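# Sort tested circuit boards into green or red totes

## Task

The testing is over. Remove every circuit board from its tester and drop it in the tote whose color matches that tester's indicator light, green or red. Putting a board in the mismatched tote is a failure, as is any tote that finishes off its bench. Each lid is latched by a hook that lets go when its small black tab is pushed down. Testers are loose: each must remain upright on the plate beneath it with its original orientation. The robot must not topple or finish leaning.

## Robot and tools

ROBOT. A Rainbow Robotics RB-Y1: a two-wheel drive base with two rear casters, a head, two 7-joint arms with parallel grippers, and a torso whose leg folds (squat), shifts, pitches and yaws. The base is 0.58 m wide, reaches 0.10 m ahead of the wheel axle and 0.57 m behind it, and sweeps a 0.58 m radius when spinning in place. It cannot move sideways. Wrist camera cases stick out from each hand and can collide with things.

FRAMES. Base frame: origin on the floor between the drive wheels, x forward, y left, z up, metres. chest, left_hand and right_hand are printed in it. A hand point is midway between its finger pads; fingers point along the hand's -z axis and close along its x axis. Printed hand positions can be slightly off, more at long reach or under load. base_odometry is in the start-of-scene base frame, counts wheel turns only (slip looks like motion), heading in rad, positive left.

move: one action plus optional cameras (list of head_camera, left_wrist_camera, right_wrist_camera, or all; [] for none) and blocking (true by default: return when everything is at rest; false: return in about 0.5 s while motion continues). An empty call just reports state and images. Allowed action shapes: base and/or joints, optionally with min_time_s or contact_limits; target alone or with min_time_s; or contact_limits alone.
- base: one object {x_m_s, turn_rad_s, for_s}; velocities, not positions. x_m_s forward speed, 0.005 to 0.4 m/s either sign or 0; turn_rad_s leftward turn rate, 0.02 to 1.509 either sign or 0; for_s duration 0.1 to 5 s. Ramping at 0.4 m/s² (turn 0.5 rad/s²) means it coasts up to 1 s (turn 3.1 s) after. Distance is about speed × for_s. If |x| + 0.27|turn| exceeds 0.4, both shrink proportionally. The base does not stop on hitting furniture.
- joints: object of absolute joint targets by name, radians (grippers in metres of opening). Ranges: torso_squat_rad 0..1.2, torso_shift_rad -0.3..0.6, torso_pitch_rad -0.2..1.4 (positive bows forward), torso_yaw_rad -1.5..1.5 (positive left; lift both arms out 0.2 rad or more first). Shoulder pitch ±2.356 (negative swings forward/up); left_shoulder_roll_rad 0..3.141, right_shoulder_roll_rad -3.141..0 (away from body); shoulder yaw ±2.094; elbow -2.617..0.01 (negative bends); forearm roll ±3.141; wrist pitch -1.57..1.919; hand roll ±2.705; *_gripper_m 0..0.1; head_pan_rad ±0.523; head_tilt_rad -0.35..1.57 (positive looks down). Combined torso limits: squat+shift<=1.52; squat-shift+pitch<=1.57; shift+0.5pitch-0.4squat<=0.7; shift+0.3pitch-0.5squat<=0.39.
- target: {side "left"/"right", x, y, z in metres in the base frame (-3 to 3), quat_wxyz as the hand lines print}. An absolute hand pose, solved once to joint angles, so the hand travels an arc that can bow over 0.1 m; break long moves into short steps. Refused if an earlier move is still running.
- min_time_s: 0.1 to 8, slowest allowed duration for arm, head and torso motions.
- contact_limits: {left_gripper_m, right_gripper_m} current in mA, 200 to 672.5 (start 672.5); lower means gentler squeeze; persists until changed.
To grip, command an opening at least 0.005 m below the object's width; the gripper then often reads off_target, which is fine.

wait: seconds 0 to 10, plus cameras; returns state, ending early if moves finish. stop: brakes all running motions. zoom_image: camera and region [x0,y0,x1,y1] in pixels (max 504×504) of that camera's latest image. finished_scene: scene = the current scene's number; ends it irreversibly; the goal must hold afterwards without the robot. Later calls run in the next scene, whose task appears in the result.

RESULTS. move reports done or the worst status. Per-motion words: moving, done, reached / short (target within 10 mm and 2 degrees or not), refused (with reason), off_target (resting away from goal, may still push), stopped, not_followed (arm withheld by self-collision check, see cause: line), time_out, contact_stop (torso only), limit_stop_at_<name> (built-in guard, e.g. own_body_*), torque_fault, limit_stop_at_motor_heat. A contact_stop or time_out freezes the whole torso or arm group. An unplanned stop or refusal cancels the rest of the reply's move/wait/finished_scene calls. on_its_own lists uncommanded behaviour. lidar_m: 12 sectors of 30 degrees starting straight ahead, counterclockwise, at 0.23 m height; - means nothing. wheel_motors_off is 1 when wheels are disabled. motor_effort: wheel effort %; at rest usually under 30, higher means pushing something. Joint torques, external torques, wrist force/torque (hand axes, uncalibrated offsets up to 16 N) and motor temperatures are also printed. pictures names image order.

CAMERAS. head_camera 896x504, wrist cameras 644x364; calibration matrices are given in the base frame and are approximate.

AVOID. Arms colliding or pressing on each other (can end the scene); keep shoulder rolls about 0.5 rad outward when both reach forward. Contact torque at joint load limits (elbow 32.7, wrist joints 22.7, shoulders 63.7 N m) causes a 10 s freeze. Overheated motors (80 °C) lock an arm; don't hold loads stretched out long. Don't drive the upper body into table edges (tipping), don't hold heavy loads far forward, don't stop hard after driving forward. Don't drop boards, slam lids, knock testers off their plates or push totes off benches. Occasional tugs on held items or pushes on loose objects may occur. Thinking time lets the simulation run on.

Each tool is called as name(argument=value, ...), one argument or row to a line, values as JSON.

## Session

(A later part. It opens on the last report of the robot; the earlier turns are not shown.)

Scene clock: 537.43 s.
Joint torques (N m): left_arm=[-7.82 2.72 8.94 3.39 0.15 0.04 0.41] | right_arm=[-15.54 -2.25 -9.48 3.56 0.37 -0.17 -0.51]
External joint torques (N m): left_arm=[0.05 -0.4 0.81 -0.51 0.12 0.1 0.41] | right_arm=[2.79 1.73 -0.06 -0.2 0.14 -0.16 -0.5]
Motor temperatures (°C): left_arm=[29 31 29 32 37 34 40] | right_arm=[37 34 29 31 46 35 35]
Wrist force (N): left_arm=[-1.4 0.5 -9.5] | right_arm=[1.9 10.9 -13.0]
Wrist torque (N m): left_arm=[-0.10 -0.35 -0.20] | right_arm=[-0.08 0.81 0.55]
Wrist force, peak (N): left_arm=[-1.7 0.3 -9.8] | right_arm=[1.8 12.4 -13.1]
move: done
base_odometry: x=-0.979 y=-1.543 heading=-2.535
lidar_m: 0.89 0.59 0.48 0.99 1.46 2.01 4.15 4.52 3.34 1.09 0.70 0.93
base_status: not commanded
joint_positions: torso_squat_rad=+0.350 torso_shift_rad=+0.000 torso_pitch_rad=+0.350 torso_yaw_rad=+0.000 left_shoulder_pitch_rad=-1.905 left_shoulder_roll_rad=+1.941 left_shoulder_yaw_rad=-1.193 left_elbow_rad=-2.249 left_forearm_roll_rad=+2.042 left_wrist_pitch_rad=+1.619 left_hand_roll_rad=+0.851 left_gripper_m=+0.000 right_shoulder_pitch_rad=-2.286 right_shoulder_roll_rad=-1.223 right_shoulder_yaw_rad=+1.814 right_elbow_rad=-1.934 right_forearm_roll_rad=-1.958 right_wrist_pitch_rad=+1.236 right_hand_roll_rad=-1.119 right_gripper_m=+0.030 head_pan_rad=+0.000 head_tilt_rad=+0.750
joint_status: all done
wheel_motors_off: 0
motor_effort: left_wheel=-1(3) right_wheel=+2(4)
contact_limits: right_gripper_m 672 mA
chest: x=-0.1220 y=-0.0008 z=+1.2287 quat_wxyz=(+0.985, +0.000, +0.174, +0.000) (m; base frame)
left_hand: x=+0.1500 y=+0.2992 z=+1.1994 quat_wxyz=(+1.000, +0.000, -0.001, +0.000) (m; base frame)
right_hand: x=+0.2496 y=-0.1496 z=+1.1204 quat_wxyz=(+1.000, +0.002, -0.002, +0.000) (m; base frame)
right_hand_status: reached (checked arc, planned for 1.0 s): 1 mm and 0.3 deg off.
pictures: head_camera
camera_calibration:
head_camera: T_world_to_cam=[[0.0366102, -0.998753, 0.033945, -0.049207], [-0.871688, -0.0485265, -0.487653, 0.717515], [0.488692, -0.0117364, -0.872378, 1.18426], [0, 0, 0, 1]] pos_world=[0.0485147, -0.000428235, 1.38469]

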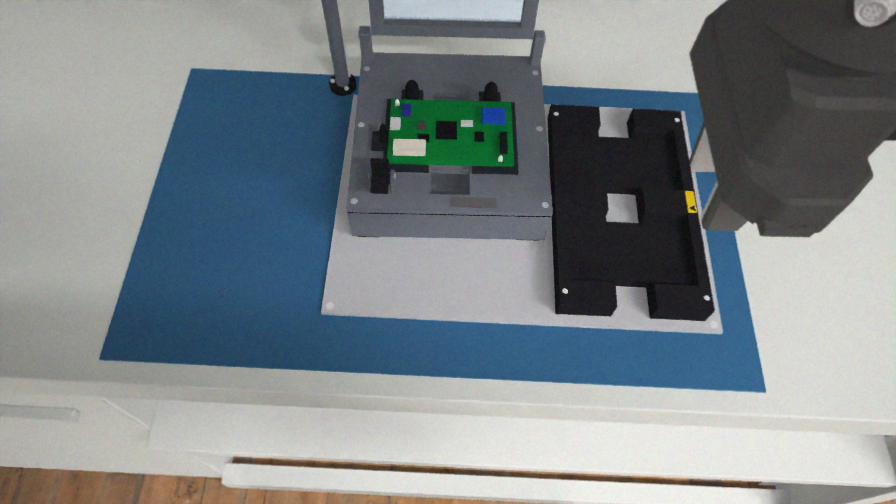

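move(
  joints={"right_gripper_m":0.088},
  cameras=[],
)

move(
  target={"side":"right","x":0.417,"y":-0.007,"z":1.06,"quat_wxyz":[0.9984,0,-0.052,0.019]},
  min_time_s=1.5,
  cameras=[],
)

move(
  target={"side":"right","x":0.417,"y":-0.007,"z":0.995,"quat_wxyz":[0.9984,0,-0.052,0.019]},
  min_time_s=1,
  cameras=["right_wrist_camera","head_camera"],
)

zoom_image(
  camera="right_wrist_camera",
  region=[180, 100, 480, 364],
)

Scene clock: 563.67 s.
Joint torques (N m): left_arm=[-7.89 2.89 8.65 3.42 0.1 -0.06 0.35] | right_arm=[-15.68 -2.24 -9.49 3.7 0.38 -0.07 -0.4]
External joint torques (N m): left_arm=[-0.02 -0.23 0.52 -0.48 0.07 0 0.35] | right_arm=[2.65 1.74 -0.06 -0.06 0.15 -0.05 -0.4]
Motor temperatures (°C): left_arm=[29 31 29 32 37 34 40] | right_arm=[36 33 29 31 45 35 35]
Wrist force (N): left_arm=[-1.9 0.7 -9.4] | right_arm=[2.0 10.9 -13.1]
Wrist torque (N m): left_arm=[-0.14 -0.43 -0.19] | right_arm=[-0.06 0.83 0.53]
Wrist force, peak (N): left_arm=[-1.8 0.7 -9.9] | right_arm=[2.3 11.1 -13.4]
move: done
base_odometry: x=-0.979 y=-1.543 heading=-2.535
lidar_m: 0.90 0.59 0.48 1.00 1.47 2.01 4.15 4.52 3.35 1.09 0.71 0.92
base_status: not commanded
joint_positions: torso_squat_rad=+0.350 torso_shift_rad=+0.000 torso_pitch_rad=+0.350 torso_yaw_rad=+0.000 left_shoulder_pitch_rad=-1.905 left_shoulder_roll_rad=+1.941 left_shoulder_yaw_rad=-1.193 left_elbow_rad=-2.249 left_forearm_roll_rad=+2.042 left_wrist_pitch_rad=+1.619 left_hand_roll_rad=+0.851 left_gripper_m=+0.000 right_shoulder_pitch_rad=-2.286 right_shoulder_roll_rad=-1.223 right_shoulder_yaw_rad=+1.814 right_elbow_rad=-1.934 right_forearm_roll_rad=-1.958 right_wrist_pitch_rad=+1.236 right_hand_roll_rad=-1.119 right_gripper_m=+0.088 head_pan_rad=+0.000 head_tilt_rad=+0.750
joint_status: all done
wheel_motors_off: 0
motor_effort: left_wheel=-2(3) right_wheel=+4(4)
contact_limits: right_gripper_m 672 mA
chest: x=-0.1220 y=-0.0008 z=+1.2287 quat_wxyz=(+0.985, +0.000, +0.174, +0.000) (m; base frame)
left_hand: x=+0.1500 y=+0.2992 z=+1.1994 quat_wxyz=(+1.000, +0.000, -0.001, +0.000) (m; base frame)
right_hand: x=+0.2496 y=-0.1496 z=+1.1204 quat_wxyz=(+1.000, +0.002, -0.002, +0.000) (m; base frame)
pictures: none
No camera images: "cameras" was empty.

Scene clock: 566.03 s.
Joint torques (N m): left_arm=[-7.73 2.8 8.78 3.48 0.13 0.01 0.36] | right_arm=[-24.51 -9.9 -4.83 4.76 0.08 -0.03 -0.07]
External joint torques (N m): left_arm=[0.14 -0.31 0.66 -0.43 0.1 0.07 0.36] | right_arm=[2.43 -0.17 -0.81 0.29 -0.3 0.18 -0.07]
Motor temperatures (°C): left_arm=[29 31 29 32 37 34 40] | right_arm=[36 33 29 31 45 35 35]
Wrist force (N): left_arm=[-1.6 0.8 -9.5] | right_arm=[1.9 11.2 -13.0]
Wrist torque (N m): left_arm=[-0.15 -0.37 -0.19] | right_arm=[-0.11 0.84 0.52]
Wrist force, peak (N): left_arm=[-1.9 0.7 -9.8] | right_arm=[1.7 11.8 -13.3]
move: done
base_odometry: x=-0.979 y=-1.543 heading=-2.535
lidar_m: 0.89 0.58 0.48 1.00 1.46 2.02 4.15 4.52 3.35 1.09 0.70 0.93
base_status: not commanded
joint_positions: torso_squat_rad=+0.350 torso_shift_rad=+0.000 torso_pitch_rad=+0.350 torso_yaw_rad=+0.000 left_shoulder_pitch_rad=-1.905 left_shoulder_roll_rad=+1.941 left_shoulder_yaw_rad=-1.193 left_elbow_rad=-2.249 left_forearm_roll_rad=+2.042 left_wrist_pitch_rad=+1.619 left_hand_roll_rad=+0.851 left_gripper_m=+0.000 right_shoulder_pitch_rad=-2.049 right_shoulder_roll_rad=-0.299 right_shoulder_yaw_rad=+1.733 right_elbow_rad=-0.488 right_forearm_roll_rad=-1.989 right_wrist_pitch_rad=+1.335 right_hand_roll_rad=-0.610 right_gripper_m=+0.088 head_pan_rad=+0.000 head_tilt_rad=+0.750
joint_status: all done
wheel_motors_off: 0
motor_effort: left_wheel=-1(3) right_wheel=+2(4)
contact_limits: right_gripper_m 672 mA
chest: x=-0.1220 y=-0.0007 z=+1.2287 quat_wxyz=(+0.985, +0.000, +0.174, +0.000) (m; base frame)
left_hand: x=+0.1500 y=+0.2992 z=+1.1994 quat_wxyz=(+1.000, +0.000, -0.001, +0.000) (m; base frame)
right_hand: x=+0.4167 y=-0.0069 z=+1.0602 quat_wxyz=(+0.998, +0.001, -0.054, +0.019) (m; base frame)
right_hand_status: reached (checked arc, planned for 1.8 s): 0 mm and 0.2 deg off.
pictures: none
No camera images: "cameras" was empty.

Scene clock: 567.37 s.
Joint torques (N m): left_arm=[-7.85 2.8 8.77 3.41 0.11 0.04 0.34] | right_arm=[-23.54 -6.84 -1.73 4.7 0.49 -0.45 0.25]
External joint torques (N m): left_arm=[0.02 -0.32 0.64 -0.5 0.08 0.1 0.34] | right_arm=[3.21 2.05 1.12 0.35 0.12 -0.22 0.25]
Motor temperatures (°C): left_arm=[29 31 29 32 37 34 40] | right_arm=[36 33 29 31 45 35 35]
Wrist force (N): left_arm=[-1.7 0.7 -9.4] | right_arm=[1.6 10.9 -12.9]
Wrist torque (N m): left_arm=[-0.13 -0.38 -0.19] | right_arm=[-0.07 0.84 0.53]
Wrist force, peak (N): left_arm=[-1.5 0.7 -9.8] | right_arm=[1.7 11.3 -13.3]
move: done
base_odometry: x=-0.979 y=-1.543 heading=-2.535
lidar_m: 0.89 0.59 0.49 0.99 1.46 2.01 4.15 4.51 3.36 1.09 0.70 0.92
base_status: not commanded
joint_positions: torso_squat_rad=+0.350 torso_shift_rad=+0.000 torso_pitch_rad=+0.350 torso_yaw_rad=+0.000 left_shoulder_pitch_rad=-1.905 left_shoulder_roll_rad=+1.941 left_shoulder_yaw_rad=-1.193 left_elbow_rad=-2.249 left_forearm_roll_rad=+2.042 left_wrist_pitch_rad=+1.619 left_hand_roll_rad=+0.851 left_gripper_m=+0.000 right_shoulder_pitch_rad=-1.919 right_shoulder_roll_rad=-0.191 right_shoulder_yaw_rad=+1.753 right_elbow_rad=-0.340 right_forearm_roll_rad=-1.967 right_wrist_pitch_rad=+1.242 right_hand_roll_rad=-0.551 right_gripper_m=+0.088 head_pan_rad=+0.000 head_tilt_rad=+0.750
joint_status: all done
wheel_motors_off: 0
motor_effort: left_wheel=-2(4) right_wheel=+3(5)
contact_limits: right_gripper_m 672 mA
chest: x=-0.1220 y=-0.0007 z=+1.2287 quat_wxyz=(+0.985, +0.000, +0.174, +0.000) (m; base frame)
left_hand: x=+0.1500 y=+0.2992 z=+1.1994 quat_wxyz=(+1.000, +0.000, -0.001, +0.000) (m; base frame)
right_hand: x=+0.4165 y=-0.0072 z=+0.9954 quat_wxyz=(+0.998, +0.003, -0.057, +0.019) (m; base frame)
right_hand_status: reached (checked arc, planned for 1.0 s): 1 mm and 0.7 deg off.
pictures: head_camera, right_wrist_camera
camera_calibration:
head_camera: T_world_to_cam=[[0.0366263, -0.998751, 0.0339773, -0.0492143], [-0.871684, -0.0485565, -0.487657, 0.717512], [0.488698, -0.0117563, -0.872374, 1.18426], [0, 0, 0, 1]] pos_world=[0.0485013, -0.000390392, 1.38469]
right_wrist_camera: T_world_to_cam=[[-0.991182, -0.0167131, -0.131448, 0.545958], [-0.074078, 0.892402, 0.44512, -0.372563], [0.109865, 0.450932, -0.885771, 0.910884], [0, 0, 0, 1]] pos_world=[0.413471, -0.0691465, 1.04443]

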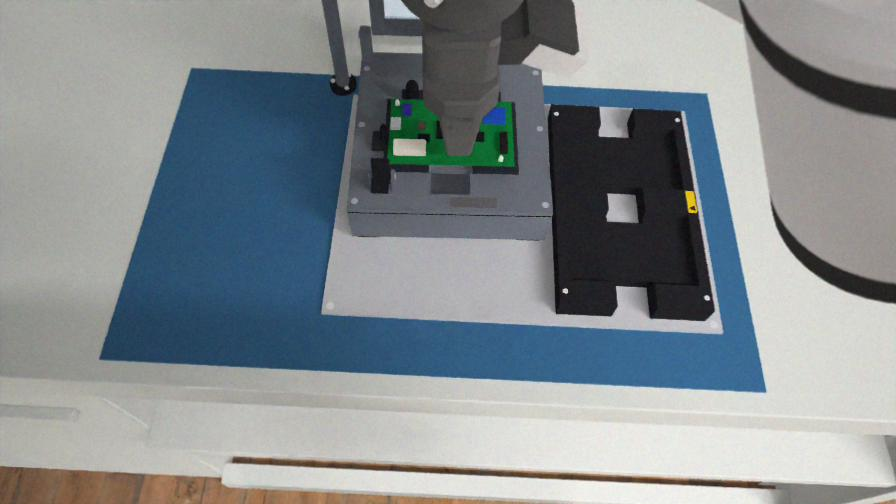

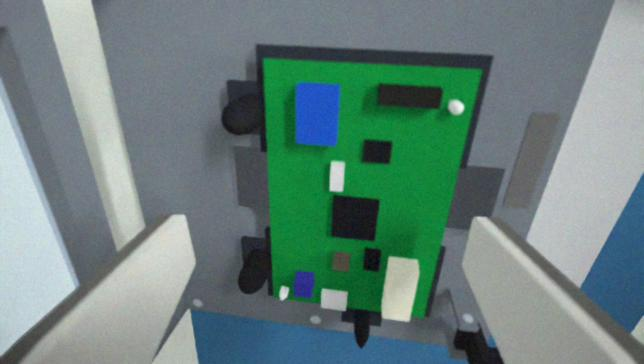

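Scaled by 1.680 from the camera's 644x364 image, which has a finer 1265x715 frame.

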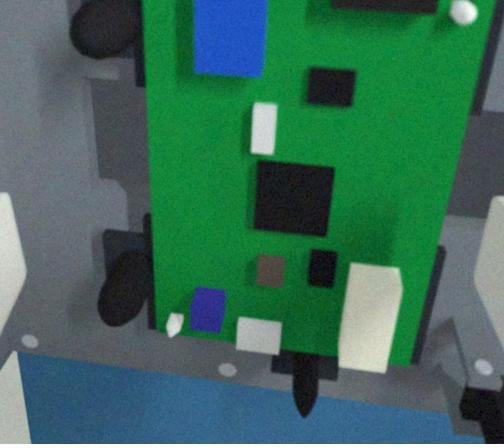

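move(
  target={"side":"right","x":0.409,"y":-0.011,"z":0.978,"quat_wxyz":[0.9984,0,-0.052,0.019]},
  min_time_s=1,
  cameras=["right_wrist_camera"],
)

zoom_image(
  camera="right_wrist_camera",
  region=[120, 60, 560, 364],
)

Scene clock: 582.03 s.
Joint torques (N m): left_arm=[-7.97 2.66 8.71 3.33 0.17 -0.06 0.42] | right_arm=[-22.89 -9.42 -2.22 3.44 0.43 -0.52 -0.31]
External joint torques (N m): left_arm=[-0.1 -0.46 0.58 -0.57 0.14 0 0.42] | right_arm=[3.74 -0.73 1.01 -0.85 0.07 -0.33 -0.32]
Motor temperatures (°C): left_arm=[29 31 29 32 37 34 40] | right_arm=[36 34 29 31 45 35 35]
Wrist force (N): left_arm=[-1.9 0.5 -9.7] | right_arm=[1.6 11.1 -13.0]
Wrist torque (N m): left_arm=[-0.11 -0.41 -0.20] | right_arm=[-0.08 0.81 0.50]
Wrist force, peak (N): left_arm=[-1.9 0.8 -9.8] | right_arm=[1.3 11.1 -13.4]
move: done
base_odometry: x=-0.979 y=-1.543 heading=-2.535
lidar_m: 0.89 0.59 0.49 0.99 1.47 2.01 4.15 4.52 3.35 1.09 0.70 0.93
base_status: not commanded
joint_positions: torso_squat_rad=+0.350 torso_shift_rad=+0.000 torso_pitch_rad=+0.350 torso_yaw_rad=+0.000 left_shoulder_pitch_rad=-1.905 left_shoulder_roll_rad=+1.941 left_shoulder_yaw_rad=-1.193 left_elbow_rad=-2.249 left_forearm_roll_rad=+2.042 left_wrist_pitch_rad=+1.619 left_hand_roll_rad=+0.851 left_gripper_m=+0.000 right_shoulder_pitch_rad=-1.894 right_shoulder_roll_rad=-0.206 right_shoulder_yaw_rad=+1.764 right_elbow_rad=-0.391 right_forearm_roll_rad=-1.959 right_wrist_pitch_rad=+1.221 right_hand_roll_rad=-0.577 right_gripper_m=+0.088 head_pan_rad=+0.000 head_tilt_rad=+0.750
joint_status: all done
wheel_motors_off: 0
motor_effort: left_wheel=-1(3) right_wheel=+3(4)
contact_limits: right_gripper_m 672 mA
chest: x=-0.1220 y=-0.0007 z=+1.2287 quat_wxyz=(+0.985, +0.000, +0.174, +0.000) (m; base frame)
left_hand: x=+0.1500 y=+0.2992 z=+1.1994 quat_wxyz=(+1.000, +0.000, -0.001, +0.000) (m; base frame)
right_hand: x=+0.4087 y=-0.0106 z=+0.9787 quat_wxyz=(+0.999, -0.001, -0.048, +0.019) (m; base frame)
right_hand_status: reached (checked arc, planned for 1.0 s): 1 mm and 0.5 deg off.
pictures: right_wrist_camera
camera_calibration:
right_wrist_camera: T_world_to_cam=[[-0.993521, -0.0182673, -0.112173, 0.518144], [-0.0660437, 0.89604, 0.439033, -0.359949], [0.0924913, 0.443597, -0.891441, 0.911014], [0, 0, 0, 1]] pos_world=[0.406754, -0.0721289, 1.02827]

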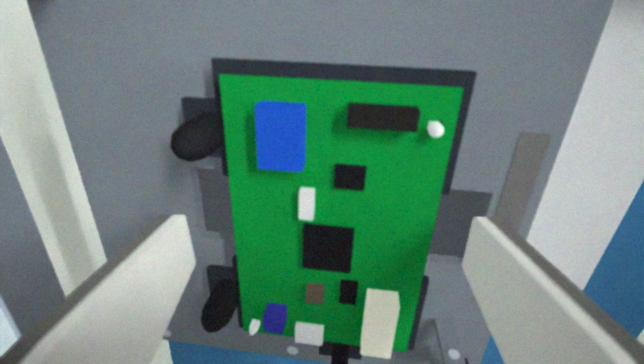

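Scaled by 1.145 from the camera's 644x364 image, which has a finer 1265x715 frame.

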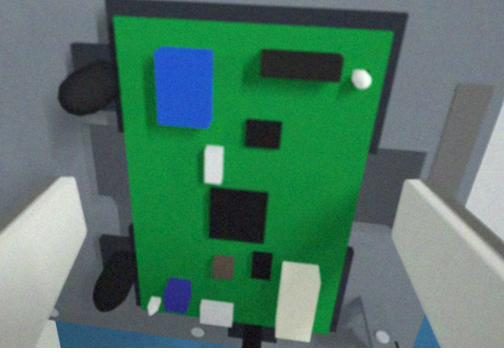

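move(
  target={"side":"right","x":0.409,"y":-0.0115,"z":0.961,"quat_wxyz":[0.9984,0,-0.052,0.019]},
  min_time_s=1,
  cameras=["right_wrist_camera"],
)

move(
  joints={"right_gripper_m":0.06},
  cameras=["right_wrist_camera"],
)

Scene clock: 591.30 s.
Joint torques (N m): left_arm=[-7.82 2.73 8.84 3.4 0.09 -0.04 0.35] | right_arm=[-22.64 -5.74 -1.49 4.72 0.43 -0.46 0.29]
External joint torques (N m): left_arm=[0.04 -0.38 0.71 -0.51 0.06 0.03 0.35] | right_arm=[3.86 2.64 1.43 0.46 0.07 -0.24 0.28]
Motor temperatures (°C): left_arm=[29 31 29 32 37 34 40] | right_arm=[36 34 29 31 45 35 35]
Wrist force (N): left_arm=[-1.7 0.8 -9.7] | right_arm=[1.3 10.9 -12.8]
Wrist torque (N m): left_arm=[-0.13 -0.40 -0.20] | right_arm=[-0.08 0.80 0.51]
Wrist force, peak (N): left_arm=[-1.8 0.7 -9.8] | right_arm=[1.7 11.2 -13.4]
move: done
base_odometry: x=-0.979 y=-1.543 heading=-2.535
lidar_m: 0.89 0.59 0.48 1.00 1.45 2.01 4.15 4.52 3.35 1.09 0.70 0.93
base_status: not commanded
joint_positions: torso_squat_rad=+0.350 torso_shift_rad=+0.000 torso_pitch_rad=+0.350 torso_yaw_rad=+0.000 left_shoulder_pitch_rad=-1.905 left_shoulder_roll_rad=+1.941 left_shoulder_yaw_rad=-1.193 left_elbow_rad=-2.249 left_forearm_roll_rad=+2.042 left_wrist_pitch_rad=+1.619 left_hand_roll_rad=+0.851 left_gripper_m=+0.000 right_shoulder_pitch_rad=-1.858 right_shoulder_roll_rad=-0.180 right_shoulder_yaw_rad=+1.770 right_elbow_rad=-0.354 right_forearm_roll_rad=-1.951 right_wrist_pitch_rad=+1.186 right_hand_roll_rad=-0.563 right_gripper_m=+0.088 head_pan_rad=+0.000 head_tilt_rad=+0.750
joint_status: all done
wheel_motors_off: 0
motor_effort: left_wheel=-1(3) right_wheel=+2(4)
contact_limits: right_gripper_m 672 mA
chest: x=-0.1220 y=-0.0007 z=+1.2287 quat_wxyz=(+0.985, +0.000, +0.174, +0.000) (m; base frame)
left_hand: x=+0.1500 y=+0.2992 z=+1.1994 quat_wxyz=(+1.000, +0.000, -0.001, +0.000) (m; base frame)
right_hand: x=+0.4091 y=-0.0116 z=+0.9615 quat_wxyz=(+0.998, +0.001, -0.053, +0.019) (m; base frame)
right_hand_status: reached (checked arc, planned for 1.0 s): 1 mm and 0.2 deg off.
pictures: right_wrist_camera
camera_calibration:
right_wrist_camera: T_world_to_cam=[[-0.992222, -0.0171822, -0.123287, 0.526736], [-0.0704005, 0.894269, 0.441957, -0.352579], [0.102658, 0.447199, -0.888524, 0.889198], [0, 0, 0, 1]] pos_world=[0.406535, -0.0732973, 1.01084]

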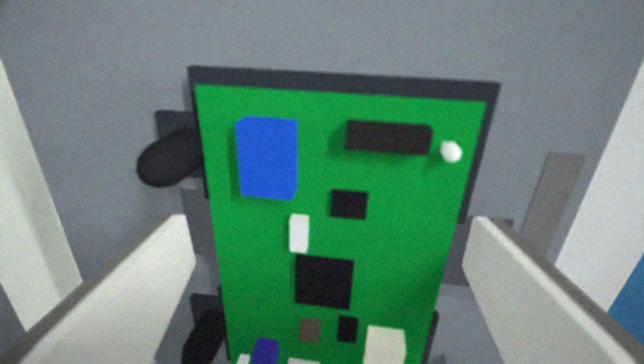

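Scene clock: 592.13 s.
Joint torques (N m): left_arm=[-7.88 2.73 8.76 3.42 0.19 0.01 0.43] | right_arm=[-22.77 -9.82 -1.5 6.55 2.42 -4.51 0.32]
External joint torques (N m): left_arm=[-0.01 -0.37 0.63 -0.49 0.16 0.08 0.43] | right_arm=[3.72 -1.44 1.43 2.29 2.06 -4.3 0.31]
Motor temperatures (°C): left_arm=[29 31 29 32 37 34 40] | right_arm=[36 34 29 31 45 35 35]
Wrist force (N): left_arm=[-1.9 0.3 -9.6] | right_arm=[-18.2 10.1 2.5]
Wrist torque (N m): left_arm=[-0.09 -0.40 -0.19] | right_arm=[-0.08 0.90 0.31]
Wrist force, peak (N): left_arm=[-1.9 0.7 -9.8] | right_arm=[-23.2 9.9 10.2]
move: done
base_odometry: x=-0.979 y=-1.543 heading=-2.535
lidar_m: 0.89 0.59 0.48 0.99 1.46 2.02 4.15 4.51 3.35 1.09 0.69 0.93
base_status: not commanded
joint_positions: torso_squat_rad=+0.350 torso_shift_rad=-0.001 torso_pitch_rad=+0.349 torso_yaw_rad=+0.000 left_shoulder_pitch_rad=-1.905 left_shoulder_roll_rad=+1.941 left_shoulder_yaw_rad=-1.193 left_elbow_rad=-2.249 left_forearm_roll_rad=+2.042 left_wrist_pitch_rad=+1.619 left_hand_roll_rad=+0.851 left_gripper_m=+0.000 right_shoulder_pitch_rad=-1.858 right_shoulder_roll_rad=-0.179 right_shoulder_yaw_rad=+1.770 right_elbow_rad=-0.354 right_forearm_roll_rad=-1.952 right_wrist_pitch_rad=+1.187 right_hand_roll_rad=-0.563 right_gripper_m=+0.060 head_pan_rad=+0.000 head_tilt_rad=+0.750
joint_status: all done
wheel_motors_off: 0
motor_effort: left_wheel=+1(3) right_wheel=+5(5)
contact_limits: right_gripper_m 672 mA
chest: x=-0.1225 y=-0.0007 z=+1.2288 quat_wxyz=(+0.985, +0.000, +0.174, +0.000) (m; base frame)
left_hand: x=+0.1495 y=+0.2992 z=+1.1997 quat_wxyz=(+1.000, +0.000, -0.001, +0.000) (m; base frame)
right_hand: x=+0.4081 y=-0.0110 z=+0.9617 quat_wxyz=(+0.998, +0.001, -0.053, +0.019) (m; base frame)
pictures: right_wrist_camera
camera_calibration:
right_wrist_camera: T_world_to_cam=[[-0.992311, -0.0182793, -0.122412, 0.52494], [-0.0709884, 0.894241, 0.44192, -0.352953], [0.101388, 0.447212, -0.888663, 0.889926], [0, 0, 0, 1]] pos_world=[0.405621, -0.0727644, 1.01108]

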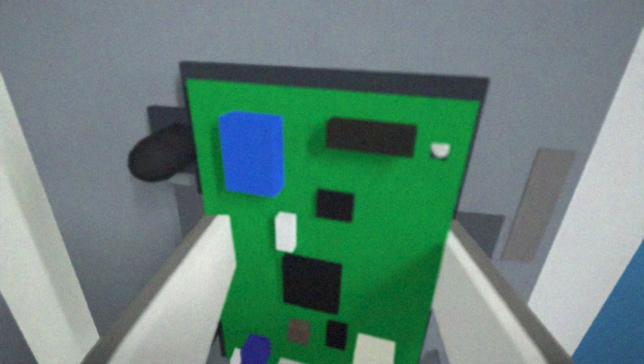

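move(
  joints={"right_gripper_m":0.088},
  cameras=[],
)

move(
  target={"side":"right","x":0.4085,"y":-0.0115,"z":0.9545,"quat_wxyz":[0.9984,0,-0.052,0.019]},
  min_time_s=1,
  cameras=["right_wrist_camera"],
)

move(
  joints={"right_gripper_m":0.06},
  cameras=["right_wrist_camera"],
)

Scene clock: 600.17 s.
Joint torques (N m): left_arm=[-7.72 2.82 8.92 3.29 0.13 -0.02 0.41] | right_arm=[-23.16 -9.27 -1.76 4.75 0.46 -0.43 0.35]
External joint torques (N m): left_arm=[0.15 -0.29 0.8 -0.61 0.11 0.04 0.41] | right_arm=[3.32 -0.9 1.16 0.49 0.1 -0.22 0.35]
Motor temperatures (°C): left_arm=[29 31 29 32 37 34 40] | right_arm=[36 34 29 31 45 35 35]
Wrist force (N): left_arm=[-2.0 0.7 -9.5] | right_arm=[1.5 11.0 -12.8]
Wrist torque (N m): left_arm=[-0.14 -0.42 -0.19] | right_arm=[-0.08 0.82 0.51]
Wrist force, peak (N): left_arm=[-1.9 0.8 -9.8] | right_arm=[-21.0 10.9 7.9]
move: done
base_odometry: x=-0.979 y=-1.543 heading=-2.535
lidar_m: 0.90 0.59 0.49 0.99 1.46 2.02 4.14 4.52 3.34 1.09 0.70 0.94
base_status: not commanded
joint_positions: torso_squat_rad=+0.350 torso_shift_rad=+0.000 torso_pitch_rad=+0.350 torso_yaw_rad=+0.000 left_shoulder_pitch_rad=-1.905 left_shoulder_roll_rad=+1.941 left_shoulder_yaw_rad=-1.193 left_elbow_rad=-2.249 left_forearm_roll_rad=+2.042 left_wrist_pitch_rad=+1.619 left_hand_roll_rad=+0.851 left_gripper_m=+0.000 right_shoulder_pitch_rad=-1.858 right_shoulder_roll_rad=-0.179 right_shoulder_yaw_rad=+1.770 right_elbow_rad=-0.354 right_forearm_roll_rad=-1.951 right_wrist_pitch_rad=+1.186 right_hand_roll_rad=-0.563 right_gripper_m=+0.088 head_pan_rad=+0.000 head_tilt_rad=+0.750
joint_status: all done
wheel_motors_off: 0
motor_effort: left_wheel=+0(2) right_wheel=+5(6)
contact_limits: right_gripper_m 672 mA
chest: x=-0.1221 y=-0.0007 z=+1.2288 quat_wxyz=(+0.985, +0.000, +0.174, +0.000) (m; base frame)
left_hand: x=+0.1499 y=+0.2992 z=+1.1994 quat_wxyz=(+1.000, +0.000, -0.001, +0.000) (m; base frame)
right_hand: x=+0.4088 y=-0.0112 z=+0.9614 quat_wxyz=(+0.998, +0.001, -0.053, +0.019) (m; base frame)
pictures: none
No camera images: "cameras" was empty.

Scene clock: 601.50 s.
Joint torques (N m): left_arm=[-7.89 2.72 8.74 3.32 0.12 -0.09 0.42] | right_arm=[-12.97 -2.26 -1.05 2.84 0.45 -2.52 0.23]
External joint torques (N m): left_arm=[-0.02 -0.39 0.61 -0.59 0.1 -0.02 0.42] | right_arm=[13.46 5.99 1.61 -1.42 0.09 -2.3 0.22]
Motor temperatures (°C): left_arm=[29 31 29 32 37 34 40] | right_arm=[36 34 29 31 45 35 35]
Wrist force (N): left_arm=[-1.7 0.9 -9.5] | right_arm=[-0.2 7.8 15.5]
Wrist torque (N m): left_arm=[-0.15 -0.39 -0.21] | right_arm=[-0.37 2.28 0.65]
Wrist force, peak (N): left_arm=[-1.8 0.5 -9.7] | right_arm=[0.6 7.7 17.0]
move: done
base_odometry: x=-0.979 y=-1.543 heading=-2.535
lidar_m: 0.89 0.59 0.48 1.00 1.46 2.02 4.15 4.52 3.36 1.09 0.69 0.93
base_status: not commanded
joint_positions: torso_squat_rad=+0.350 torso_shift_rad=+0.000 torso_pitch_rad=+0.349 torso_yaw_rad=+0.000 left_shoulder_pitch_rad=-1.905 left_shoulder_roll_rad=+1.941 left_shoulder_yaw_rad=-1.193 left_elbow_rad=-2.249 left_forearm_roll_rad=+2.042 left_wrist_pitch_rad=+1.619 left_hand_roll_rad=+0.851 left_gripper_m=+0.000 right_shoulder_pitch_rad=-1.845 right_shoulder_roll_rad=-0.162 right_shoulder_yaw_rad=+1.770 right_elbow_rad=-0.321 right_forearm_roll_rad=-1.951 right_wrist_pitch_rad=+1.180 right_hand_roll_rad=-0.548 right_gripper_m=+0.088 head_pan_rad=+0.000 head_tilt_rad=+0.750
joint_status: all done
wheel_motors_off: 0
motor_effort: left_wheel=+1(2) right_wheel=+3(6)
contact_limits: right_gripper_m 672 mA
chest: x=-0.1224 y=-0.0007 z=+1.2288 quat_wxyz=(+0.985, +0.000, +0.174, +0.000) (m; base frame)
left_hand: x=+0.1496 y=+0.2992 z=+1.1997 quat_wxyz=(+1.000, +0.000, -0.001, +0.000) (m; base frame)
right_hand: x=+0.4092 y=-0.0117 z=+0.9570 quat_wxyz=(+0.998, +0.001, -0.056, +0.019) (m; base frame)
right_hand_status: reached (checked arc, planned for 1.0 s): 3 mm and 0.4 deg off.
pictures: right_wrist_camera
camera_calibration:
right_wrist_camera: T_world_to_cam=[[-0.991654, -0.0167011, -0.127839, 0.530343], [-0.0720578, 0.894038, 0.442157, -0.34995], [0.106908, 0.447679, -0.88778, 0.882809], [0, 0, 0, 1]] pos_world=[0.406321, -0.0734896, 1.00627]

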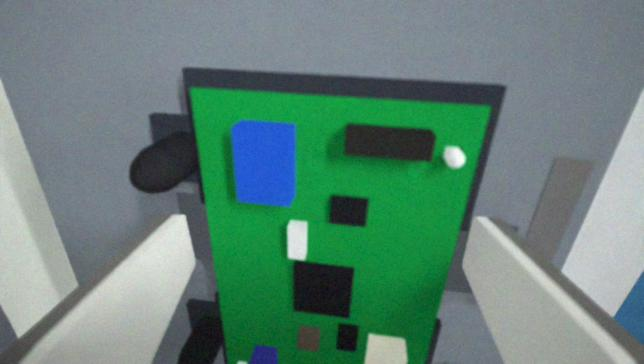

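Scene clock: 602.30 s.
Joint torques (N m): left_arm=[-7.79 2.83 8.71 3.4 0.13 -0.06 0.39] | right_arm=[-15.81 -5.68 -0.89 3.1 1.3 -0.13 0.68]
External joint torques (N m): left_arm=[0.08 -0.28 0.58 -0.51 0.1 0.01 0.39] | right_arm=[10.61 2.56 1.77 -1.17 0.95 0.16 0.67]
Motor temperatures (°C): left_arm=[29 31 29 32 37 34 40] | right_arm=[36 34 29 31 45 35 35]
Wrist force (N): left_arm=[-1.5 0.8 -9.7] | right_arm=[-0.9 14.0 5.9]
Wrist torque (N m): left_arm=[-0.14 -0.36 -0.19] | right_arm=[-0.15 0.89 -0.40]
Wrist force, peak (N): left_arm=[-2.0 0.8 -9.7] | right_arm=[-2.2 8.9 16.0]
move: off_target
base_odometry: x=-0.979 y=-1.543 heading=-2.535
lidar_m: 0.90 0.59 0.49 0.99 1.47 2.01 4.15 4.52 3.36 1.09 0.69 0.93
base_status: not commanded
joint_positions: torso_squat_rad=+0.350 torso_shift_rad=+0.000 torso_pitch_rad=+0.349 torso_yaw_rad=+0.000 left_shoulder_pitch_rad=-1.905 left_shoulder_roll_rad=+1.941 left_shoulder_yaw_rad=-1.193 left_elbow_rad=-2.249 left_forearm_roll_rad=+2.042 left_wrist_pitch_rad=+1.619 left_hand_roll_rad=+0.851 left_gripper_m=+0.000 right_shoulder_pitch_rad=-1.844 right_shoulder_roll_rad=-0.161 right_shoulder_yaw_rad=+1.770 right_elbow_rad=-0.321 right_forearm_roll_rad=-1.951 right_wrist_pitch_rad=+1.179 right_hand_roll_rad=-0.548 right_gripper_m=+0.072 head_pan_rad=+0.000 head_tilt_rad=+0.750
joint_status: right_gripper_m off_target (ended at +0.072, target +0.060)
wheel_motors_off: 0
motor_effort: left_wheel=-1(2) right_wheel=+3(4)
contact_limits: right_gripper_m 672 mA
chest: x=-0.1224 y=-0.0007 z=+1.2288 quat_wxyz=(+0.985, +0.000, +0.174, +0.000) (m; base frame)
left_hand: x=+0.1496 y=+0.2993 z=+1.1997 quat_wxyz=(+1.000, +0.000, -0.001, +0.000) (m; base frame)
right_hand: x=+0.4088 y=-0.0113 z=+0.9565 quat_wxyz=(+0.998, +0.001, -0.055, +0.019) (m; base frame)
pictures: right_wrist_camera
camera_calibration:
right_wrist_camera: T_world_to_cam=[[-0.99173, -0.0171894, -0.127183, 0.529335], [-0.0722534, 0.8938, 0.442608, -0.350479], [0.106068, 0.448137, -0.88765, 0.882416], [0, 0, 0, 1]] pos_world=[0.406038, -0.0730867, 1.00572]

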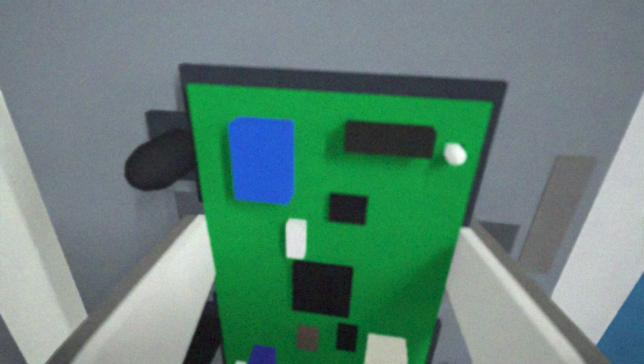

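move(
  target={"side":"right","x":0.4085,"y":-0.0115,"z":0.972,"quat_wxyz":[0.9984,0,-0.052,0.019]},
  min_time_s=1.5,
  cameras=["head_camera","right_wrist_camera"],
)

Scene clock: 610.70 s.
Joint torques (N m): left_arm=[-7.74 2.82 8.73 3.51 0.11 0 0.39] | right_arm=[-26.04 -9.58 -4.07 3.38 -0.22 0.06 -0.34]
External joint torques (N m): left_arm=[0.13 -0.29 0.6 -0.39 0.08 0.06 0.39] | right_arm=[0.51 -1.07 -1.19 -0.89 -0.58 0.25 -0.35]
Motor temperatures (°C): left_arm=[29 31 29 32 37 34 40] | right_arm=[36 34 28 31 45 35 35]
Wrist force (N): left_arm=[-1.6 0.5 -9.6] | right_arm=[1.3 11.3 -13.5]
Wrist torque (N m): left_arm=[-0.09 -0.36 -0.20] | right_arm=[-0.12 0.78 0.52]
Wrist force, peak (N): left_arm=[-1.8 0.6 -9.8] | right_arm=[15.0 18.7 -19.4]
move: done
base_odometry: x=-0.979 y=-1.543 heading=-2.535
lidar_m: 0.89 0.59 0.49 1.00 1.45 2.01 4.15 4.52 3.35 1.08 0.71 0.93
base_status: not commanded
joint_positions: torso_squat_rad=+0.350 torso_shift_rad=+0.000 torso_pitch_rad=+0.350 torso_yaw_rad=+0.000 left_shoulder_pitch_rad=-1.905 left_shoulder_roll_rad=+1.941 left_shoulder_yaw_rad=-1.193 left_elbow_rad=-2.249 left_forearm_roll_rad=+2.042 left_wrist_pitch_rad=+1.619 left_hand_roll_rad=+0.851 left_gripper_m=+0.000 right_shoulder_pitch_rad=-1.875 right_shoulder_roll_rad=-0.182 right_shoulder_yaw_rad=+1.765 right_elbow_rad=-0.348 right_forearm_roll_rad=-1.958 right_wrist_pitch_rad=+1.213 right_hand_roll_rad=-0.557 right_gripper_m=+0.070 head_pan_rad=+0.000 head_tilt_rad=+0.750
joint_status: all done
wheel_motors_off: 0
motor_effort: left_wheel=-3(3) right_wheel=+3(5)
contact_limits: right_gripper_m 672 mA
chest: x=-0.1219 y=-0.0007 z=+1.2287 quat_wxyz=(+0.985, +0.000, +0.174, +0.000) (m; base frame)
left_hand: x=+0.1500 y=+0.2993 z=+1.1994 quat_wxyz=(+1.000, +0.000, -0.001, +0.000) (m; base frame)
right_hand: x=+0.4092 y=-0.0112 z=+0.9709 quat_wxyz=(+0.999, -0.001, -0.050, +0.019) (m; base frame)
right_hand_status: reached (checked arc, planned for 1.5 s): 1 mm and 0.3 deg off.
pictures: head_camera, right_wrist_camera
camera_calibration:
head_camera: T_world_to_cam=[[0.0366753, -0.998749, 0.0339878, -0.0492008], [-0.871719, -0.0486035, -0.487589, 0.717477], [0.488631, -0.0117454, -0.872411, 1.18426], [0, 0, 0, 1]] pos_world=[0.0485752, -0.000357713, 1.38467]
right_wrist_camera: T_world_to_cam=[[-0.993094, -0.018295, -0.115886, 0.52119], [-0.0677499, 0.895851, 0.439159, -0.355407], [0.0957825, 0.443978, -0.890904, 0.902453], [0, 0, 0, 1]] pos_world=[0.407073, -0.0727421, 1.02048]

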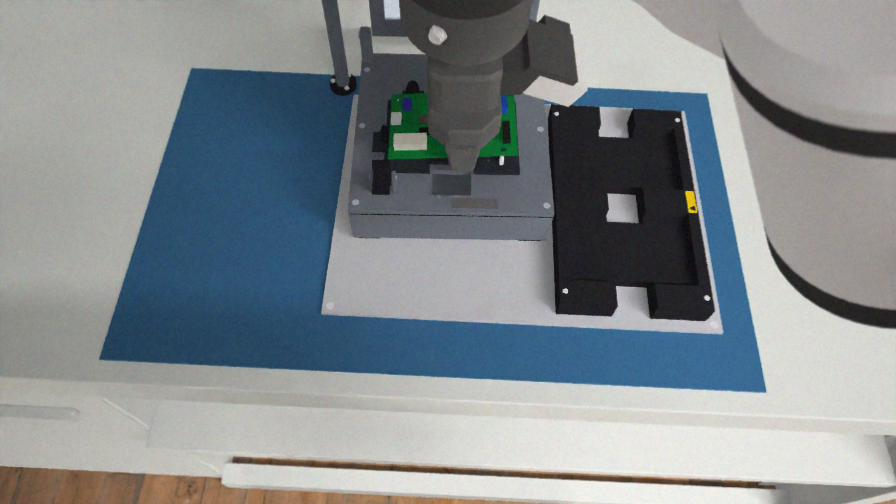

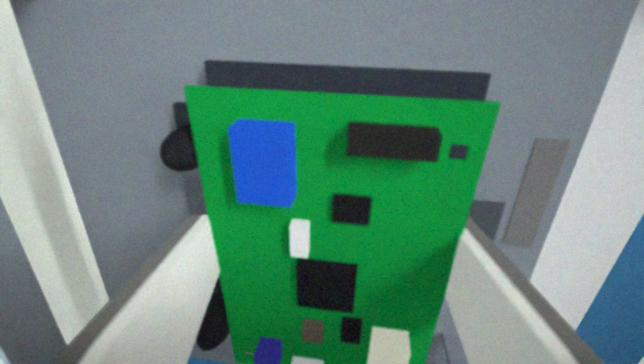

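move(
  target={"side":"right","x":0.40,"y":-0.011,"z":1.06,"quat_wxyz":[0.999,0,-0.03,0.019]},
  min_time_s=1.2,
  cameras=[],
)

move(
  target={"side":"right","x":0.30,"y":0,"z":1.12,"quat_wxyz":[1,0,0,0]},
  min_time_s=1,
  cameras=[],
)

move(
  target={"side":"right","x":0.25,"y":-0.15,"z":1.14,"quat_wxyz":[1,0,0,0]},
  min_time_s=1,
  cameras=[],
)

move(
  joints={"right_shoulder_pitch_rad":-1.905,"right_shoulder_roll_rad":-1.941,"right_shoulder_yaw_rad":1.193,"right_elbow_rad":-2.249,"right_forearm_roll_rad":-2.042,"right_wrist_pitch_rad":1.619,"right_hand_roll_rad":-0.851},
  cameras=["head_camera"],
)

zoom_image(
  camera="head_camera",
  region=[300, 20, 740, 340],
)

Scene clock: 628.20 s.
Joint torques (N m): left_arm=[-7.75 2.65 8.58 3.33 0.16 -0.12 0.44] | right_arm=[-25.11 -10.04 -5.82 3.56 -0.16 0.05 -0.31]
External joint torques (N m): left_arm=[0.12 -0.47 0.45 -0.57 0.14 -0.05 0.45] | right_arm=[1.63 -0.4 -0.79 -0.76 -0.49 0.16 -0.32]
Motor temperatures (°C): left_arm=[29 31 29 32 37 34 40] | right_arm=[36 34 28 31 45 35 35]
Wrist force (N): left_arm=[-1.6 0.4 -9.4] | right_arm=[1.8 11.1 -13.2]
Wrist torque (N m): left_arm=[-0.09 -0.38 -0.21] | right_arm=[-0.10 0.81 0.48]
Wrist force, peak (N): left_arm=[-1.7 0.6 -9.9] | right_arm=[1.7 11.4 -13.9]
move: done
base_odometry: x=-0.979 y=-1.543 heading=-2.535
lidar_m: 0.89 0.59 0.48 0.99 1.47 2.02 4.14 4.52 3.34 1.09 0.70 0.93
base_status: not commanded
joint_positions: torso_squat_rad=+0.350 torso_shift_rad=+0.000 torso_pitch_rad=+0.350 torso_yaw_rad=+0.000 left_shoulder_pitch_rad=-1.905 left_shoulder_roll_rad=+1.941 left_shoulder_yaw_rad=-1.193 left_elbow_rad=-2.249 left_forearm_roll_rad=+2.042 left_wrist_pitch_rad=+1.619 left_hand_roll_rad=+0.851 left_gripper_m=+0.000 right_shoulder_pitch_rad=-2.058 right_shoulder_roll_rad=-0.363 right_shoulder_yaw_rad=+1.727 right_elbow_rad=-0.619 right_forearm_roll_rad=-2.001 right_wrist_pitch_rad=+1.354 right_hand_roll_rad=-0.665 right_gripper_m=+0.070 head_pan_rad=+0.000 head_tilt_rad=+0.750
joint_status: all done
wheel_motors_off: 0
motor_effort: left_wheel=-1(3) right_wheel=+2(3)
contact_limits: right_gripper_m 672 mA
chest: x=-0.1219 y=-0.0007 z=+1.2287 quat_wxyz=(+0.985, +0.000, +0.174, +0.000) (m; base frame)
left_hand: x=+0.1500 y=+0.2993 z=+1.1994 quat_wxyz=(+1.000, +0.000, -0.001, +0.000) (m; base frame)
right_hand: x=+0.3998 y=-0.0109 z=+1.0601 quat_wxyz=(+0.999, -0.001, -0.027, +0.019) (m; base frame)
right_hand_status: reached (checked arc, planned for 1.2 s): 0 mm and 0.3 deg off.
pictures: none
No camera images: "cameras" was empty.

Scene clock: 629.63 s.
Joint torques (N m): left_arm=[-8.25 2.73 8.73 3.52 0.12 0.06 0.35] | right_arm=[-21.36 -8.03 -9.08 3.46 -0.09 -0.03 0.36]
External joint torques (N m): left_arm=[-0.38 -0.39 0.6 -0.39 0.09 0.12 0.35] | right_arm=[1.92 0.77 -0.13 -0.72 -0.31 -0.03 0.36]
Motor temperatures (°C): left_arm=[29 31 29 32 37 34 40] | right_arm=[36 34 28 31 45 35 35]
Wrist force (N): left_arm=[-1.8 0.6 -9.3] | right_arm=[2.4 11.0 -13.3]
Wrist torque (N m): left_arm=[-0.12 -0.39 -0.20] | right_arm=[-0.09 0.86 0.53]
Wrist force, peak (N): left_arm=[-1.6 0.7 -9.7] | right_arm=[1.3 11.7 -14.6]
move: done
base_odometry: x=-0.979 y=-1.543 heading=-2.535
lidar_m: 0.90 0.58 0.49 1.00 1.46 2.02 4.14 4.52 3.35 1.09 0.69 0.93
base_status: not commanded
joint_positions: torso_squat_rad=+0.350 torso_shift_rad=+0.000 torso_pitch_rad=+0.350 torso_yaw_rad=+0.000 left_shoulder_pitch_rad=-1.905 left_shoulder_roll_rad=+1.941 left_shoulder_yaw_rad=-1.193 left_elbow_rad=-2.249 left_forearm_roll_rad=+2.042 left_wrist_pitch_rad=+1.619 left_hand_roll_rad=+0.851 left_gripper_m=+0.000 right_shoulder_pitch_rad=-2.240 right_shoulder_roll_rad=-0.662 right_shoulder_yaw_rad=+1.676 right_elbow_rad=-1.341 right_forearm_roll_rad=-2.028 right_wrist_pitch_rad=+1.350 right_hand_roll_rad=-1.127 right_gripper_m=+0.070 head_pan_rad=+0.000 head_tilt_rad=+0.750
joint_status: all done
wheel_motors_off: 0
motor_effort: left_wheel=-2(3) right_wheel=+2(3)
contact_limits: right_gripper_m 672 mA
chest: x=-0.1220 y=-0.0008 z=+1.2287 quat_wxyz=(+0.985, +0.000, +0.174, +0.000) (m; base frame)
left_hand: x=+0.1500 y=+0.2992 z=+1.1994 quat_wxyz=(+1.000, +0.000, -0.001, +0.000) (m; base frame)
right_hand: x=+0.2997 y=+0.0002 z=+1.1204 quat_wxyz=(+1.000, +0.000, +0.003, +0.001) (m; base frame)
right_hand_status: reached (checked arc, planned for 1.1 s): 1 mm and 0.3 deg off.
pictures: none
No camera images: "cameras" was empty.

Scene clock: 631.03 s.
Joint torques (N m): left_arm=[-7.92 2.57 8.69 3.4 0.12 -0.06 0.4] | right_arm=[-17.62 -2.56 -8.79 3.34 0.21 -0.21 0.27]
External joint torques (N m): left_arm=[-0.05 -0.55 0.56 -0.5 0.09 0 0.4] | right_arm=[0.65 1.48 0.83 -0.48 -0.03 -0.21 0.27]
Motor temperatures (°C): left_arm=[29 31 29 32 37 34 40] | right_arm=[36 34 28 31 45 35 35]
Wrist force (N): left_arm=[-1.8 0.7 -9.3] | right_arm=[2.2 10.7 -13.5]
Wrist torque (N m): left_arm=[-0.12 -0.38 -0.20] | right_arm=[-0.05 0.85 0.54]
Wrist force, peak (N): left_arm=[-1.7 0.7 -9.8] | right_arm=[2.3 11.2 -13.8]
move: done
base_odometry: x=-0.979 y=-1.543 heading=-2.535
lidar_m: 0.89 0.59 0.49 1.00 1.45 2.02 4.15 4.52 3.34 1.09 0.70 0.93
base_status: not commanded
joint_positions: torso_squat_rad=+0.350 torso_shift_rad=+0.000 torso_pitch_rad=+0.350 torso_yaw_rad=+0.000 left_shoulder_pitch_rad=-1.905 left_shoulder_roll_rad=+1.941 left_shoulder_yaw_rad=-1.193 left_elbow_rad=-2.249 left_forearm_roll_rad=+2.042 left_wrist_pitch_rad=+1.619 left_hand_roll_rad=+0.851 left_gripper_m=+0.000 right_shoulder_pitch_rad=-2.269 right_shoulder_roll_rad=-1.239 right_shoulder_yaw_rad=+1.729 right_elbow_rad=-1.911 right_forearm_roll_rad=-1.974 right_wrist_pitch_rad=+1.321 right_hand_roll_rad=-1.111 right_gripper_m=+0.070 head_pan_rad=+0.000 head_tilt_rad=+0.750
joint_status: all done
wheel_motors_off: 0
motor_effort: left_wheel=-1(3) right_wheel=+1(4)
contact_limits: right_gripper_m 672 mA
chest: x=-0.1220 y=-0.0007 z=+1.2287 quat_wxyz=(+0.985, +0.000, +0.174, +0.000) (m; base frame)
left_hand: x=+0.1500 y=+0.2992 z=+1.1994 quat_wxyz=(+1.000, +0.000, -0.001, +0.000) (m; base frame)
right_hand: x=+0.2500 y=-0.1500 z=+1.1401 quat_wxyz=(+1.000, +0.000, +0.000, +0.000) (m; base frame)
right_hand_status: reached (checked arc, planned for 1.0 s): 0 mm and 0.0 deg off.
pictures: none
No camera images: "cameras" was empty.

Scene clock: 632.43 s.
Joint torques (N m): left_arm=[-8.03 2.59 8.72 3.5 0.13 -0.13 0.35] | right_arm=[-7.15 -1.73 -8.98 3.26 -0.21 -0.33 -0.03]
External joint torques (N m): left_arm=[-0.16 -0.53 0.59 -0.41 0.1 -0.07 0.35] | right_arm=[1.2 1.59 -0.31 -0.74 -0.46 -0.31 -0.03]
Motor temperatures (°C): left_arm=[29 31 29 32 37 34 40] | right_arm=[36 34 28 31 45 35 35]
Wrist force (N): left_arm=[-1.3 0.6 -9.4] | right_arm=[2.4 11.1 -13.6]
Wrist torque (N m): left_arm=[-0.13 -0.33 -0.20] | right_arm=[-0.09 0.87 0.53]
Wrist force, peak (N): left_arm=[-1.8 0.9 -9.7] | right_arm=[2.0 11.1 -14.5]
move: done
base_odometry: x=-0.979 y=-1.543 heading=-2.535
lidar_m: 0.89 0.59 0.48 1.01 1.45 2.02 4.15 4.52 3.35 1.09 0.70 0.92
base_status: not commanded
joint_positions: torso_squat_rad=+0.350 torso_shift_rad=+0.000 torso_pitch_rad=+0.350 torso_yaw_rad=+0.000 left_shoulder_pitch_rad=-1.905 left_shoulder_roll_rad=+1.941 left_shoulder_yaw_rad=-1.193 left_elbow_rad=-2.249 left_forearm_roll_rad=+2.042 left_wrist_pitch_rad=+1.619 left_hand_roll_rad=+0.851 left_gripper_m=+0.000 right_shoulder_pitch_rad=-1.905 right_shoulder_roll_rad=-1.941 right_shoulder_yaw_rad=+1.193 right_elbow_rad=-2.249 right_forearm_roll_rad=-2.042 right_wrist_pitch_rad=+1.619 right_hand_roll_rad=-0.851 right_gripper_m=+0.070 head_pan_rad=+0.000 head_tilt_rad=+0.750
joint_status: all done
wheel_motors_off: 0
motor_effort: left_wheel=-3(3) right_wheel=+3(4)
contact_limits: right_gripper_m 672 mA
chest: x=-0.1220 y=-0.0007 z=+1.2287 quat_wxyz=(+0.985, +0.000, +0.174, +0.000) (m; base frame)
left_hand: x=+0.1500 y=+0.2992 z=+1.1994 quat_wxyz=(+1.000, +0.000, -0.001, +0.000) (m; base frame)
right_hand: x=+0.1500 y=-0.3008 z=+1.1989 quat_wxyz=(+1.000, +0.001, -0.001, -0.001) (m; base frame)
pictures: head_camera
camera_calibration:
head_camera: T_world_to_cam=[[0.0365758, -0.998753, 0.0339917, -0.0492431], [-0.871701, -0.0485191, -0.487629, 0.717495], [0.48867, -0.0117952, -0.872389, 1.18426], [0, 0, 0, 1]] pos_world=[0.0485286, -0.00040085, 1.38468]

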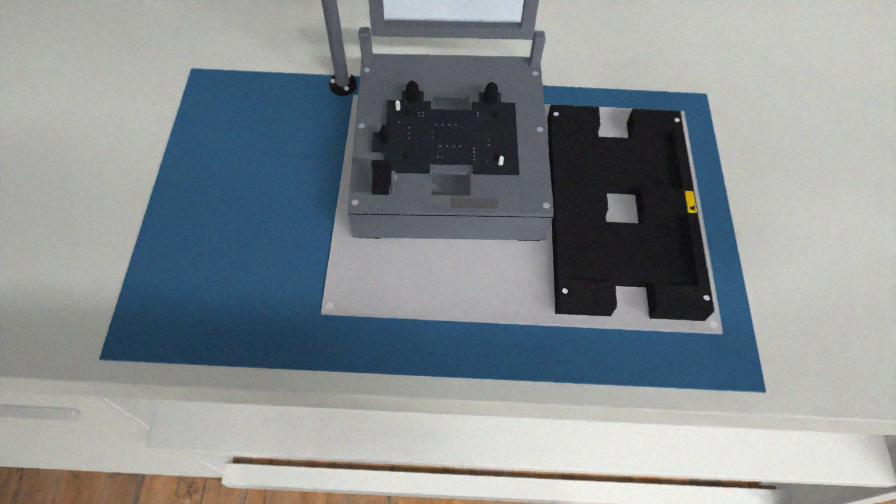

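Scaled by 1.145 from the camera's 896x504 image, which has a finer 1280x720 frame.

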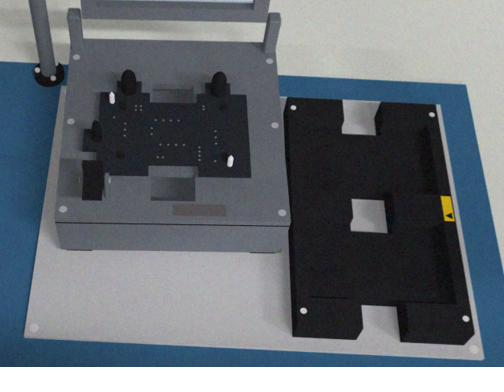

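move(
  base={"x_m_s":-0.2,"for_s":3},
  cameras=[],
)

move(
  base={"turn_rad_s":0.6,"for_s":5},
  cameras=[],
)

Scene clock: 669.87 s.
Joint torques (N m): left_arm=[-7.72 2.68 8.54 3.47 0.12 0.01 0.4] | right_arm=[-7.01 -2.47 -8.71 3.58 -0.2 -0.15 -0.09]
External joint torques (N m): left_arm=[0.15 -0.43 0.41 -0.44 0.09 0.07 0.39] | right_arm=[1.34 0.84 -0.03 -0.43 -0.45 -0.14 -0.09]
Motor temperatures (°C): left_arm=[29 31 29 32 37 34 40] | right_arm=[35 33 29 31 45 35 35]
Wrist force (N): left_arm=[-1.8 0.8 -9.0] | right_arm=[2.2 10.8 -13.4]
Wrist torque (N m): left_arm=[-0.14 -0.39 -0.20] | right_arm=[-0.05 0.85 0.53]
Wrist force, peak (N): left_arm=[-1.8 0.9 -10.0] | right_arm=[1.9 11.3 -14.2]
move: done
base_odometry: x=-0.486 y=-1.201 heading=-2.534
lidar_m: 1.49 0.95 1.22 1.40 1.47 2.03 3.55 3.68 3.34 3.23 1.31 1.05
base_status: done (sent for 3 of 3 s)
joint_positions: torso_squat_rad=+0.350 torso_shift_rad=+0.000 torso_pitch_rad=+0.350 torso_yaw_rad=+0.000 left_shoulder_pitch_rad=-1.905 left_shoulder_roll_rad=+1.941 left_shoulder_yaw_rad=-1.193 left_elbow_rad=-2.249 left_forearm_roll_rad=+2.042 left_wrist_pitch_rad=+1.619 left_hand_roll_rad=+0.851 left_gripper_m=+0.000 right_shoulder_pitch_rad=-1.905 right_shoulder_roll_rad=-1.941 right_shoulder_yaw_rad=+1.193 right_elbow_rad=-2.249 right_forearm_roll_rad=-2.042 right_wrist_pitch_rad=+1.619 right_hand_roll_rad=-0.851 right_gripper_m=+0.070 head_pan_rad=+0.000 head_tilt_rad=+0.750
joint_status: not commanded
wheel_motors_off: 0
motor_effort: left_wheel=+8(22) right_wheel=-6(20)
contact_limits: right_gripper_m 672 mA
chest: x=-0.1220 y=-0.0007 z=+1.2287 quat_wxyz=(+0.985, +0.000, +0.174, +0.000) (m; base frame)
left_hand: x=+0.1500 y=+0.2992 z=+1.1994 quat_wxyz=(+1.000, +0.000, -0.001, +0.000) (m; base frame)
right_hand: x=+0.1500 y=-0.3007 z=+1.1989 quat_wxyz=(+1.000, +0.001, -0.001, +0.000) (m; base frame)
pictures: none
No camera images: "cameras" was empty.

Scene clock: 676.37 s.
Joint torques (N m): left_arm=[-7.62 2.83 8.54 3.44 0.16 -0.05 0.38] | right_arm=[-6.96 -2.13 -8.88 3.45 -0.16 -0.2 -0.04]
External joint torques (N m): left_arm=[0.25 -0.29 0.42 -0.47 0.14 0.02 0.38] | right_arm=[1.4 1.19 -0.21 -0.56 -0.41 -0.18 -0.04]
Motor temperatures (°C): left_arm=[29 31 29 32 37 34 40] | right_arm=[35 33 29 31 45 35 35]
Wrist force (N): left_arm=[-1.7 0.7 -9.6] | right_arm=[2.0 11.0 -13.5]
Wrist torque (N m): left_arm=[-0.13 -0.38 -0.19] | right_arm=[-0.06 0.81 0.52]
Wrist force, peak (N): left_arm=[-1.9 0.7 -9.8] | right_arm=[2.2 11.4 -14.1]
move: done
base_odometry: x=-0.486 y=-1.201 heading=+0.466
lidar_m: 3.55 3.57 3.50 3.21 1.30 1.06 1.50 0.96 1.07 1.41 1.42 1.77
base_status: done (sent for 5 of 5 s)
joint_positions: torso_squat_rad=+0.350 torso_shift_rad=+0.000 torso_pitch_rad=+0.350 torso_yaw_rad=+0.000 left_shoulder_pitch_rad=-1.905 left_shoulder_roll_rad=+1.941 left_shoulder_yaw_rad=-1.193 left_elbow_rad=-2.249 left_forearm_roll_rad=+2.042 left_wrist_pitch_rad=+1.619 left_hand_roll_rad=+0.851 left_gripper_m=+0.000 right_shoulder_pitch_rad=-1.905 right_shoulder_roll_rad=-1.941 right_shoulder_yaw_rad=+1.193 right_elbow_rad=-2.249 right_forearm_roll_rad=-2.042 right_wrist_pitch_rad=+1.619 right_hand_roll_rad=-0.851 right_gripper_m=+0.070 head_pan_rad=+0.000 head_tilt_rad=+0.750
joint_status: not commanded
wheel_motors_off: 0
motor_effort: left_wheel=+0(22) right_wheel=+1(26)
contact_limits: right_gripper_m 672 mA
chest: x=-0.1220 y=-0.0007 z=+1.2287 quat_wxyz=(+0.985, +0.000, +0.174, +0.000) (m; base frame)
left_hand: x=+0.1500 y=+0.2993 z=+1.1994 quat_wxyz=(+1.000, +0.000, -0.001, +0.000) (m; base frame)
right_hand: x=+0.1500 y=-0.3007 z=+1.1989 quat_wxyz=(+1.000, +0.001, -0.001, +0.000) (m; base frame)
pictures: none
No camera images: "cameras" was empty.


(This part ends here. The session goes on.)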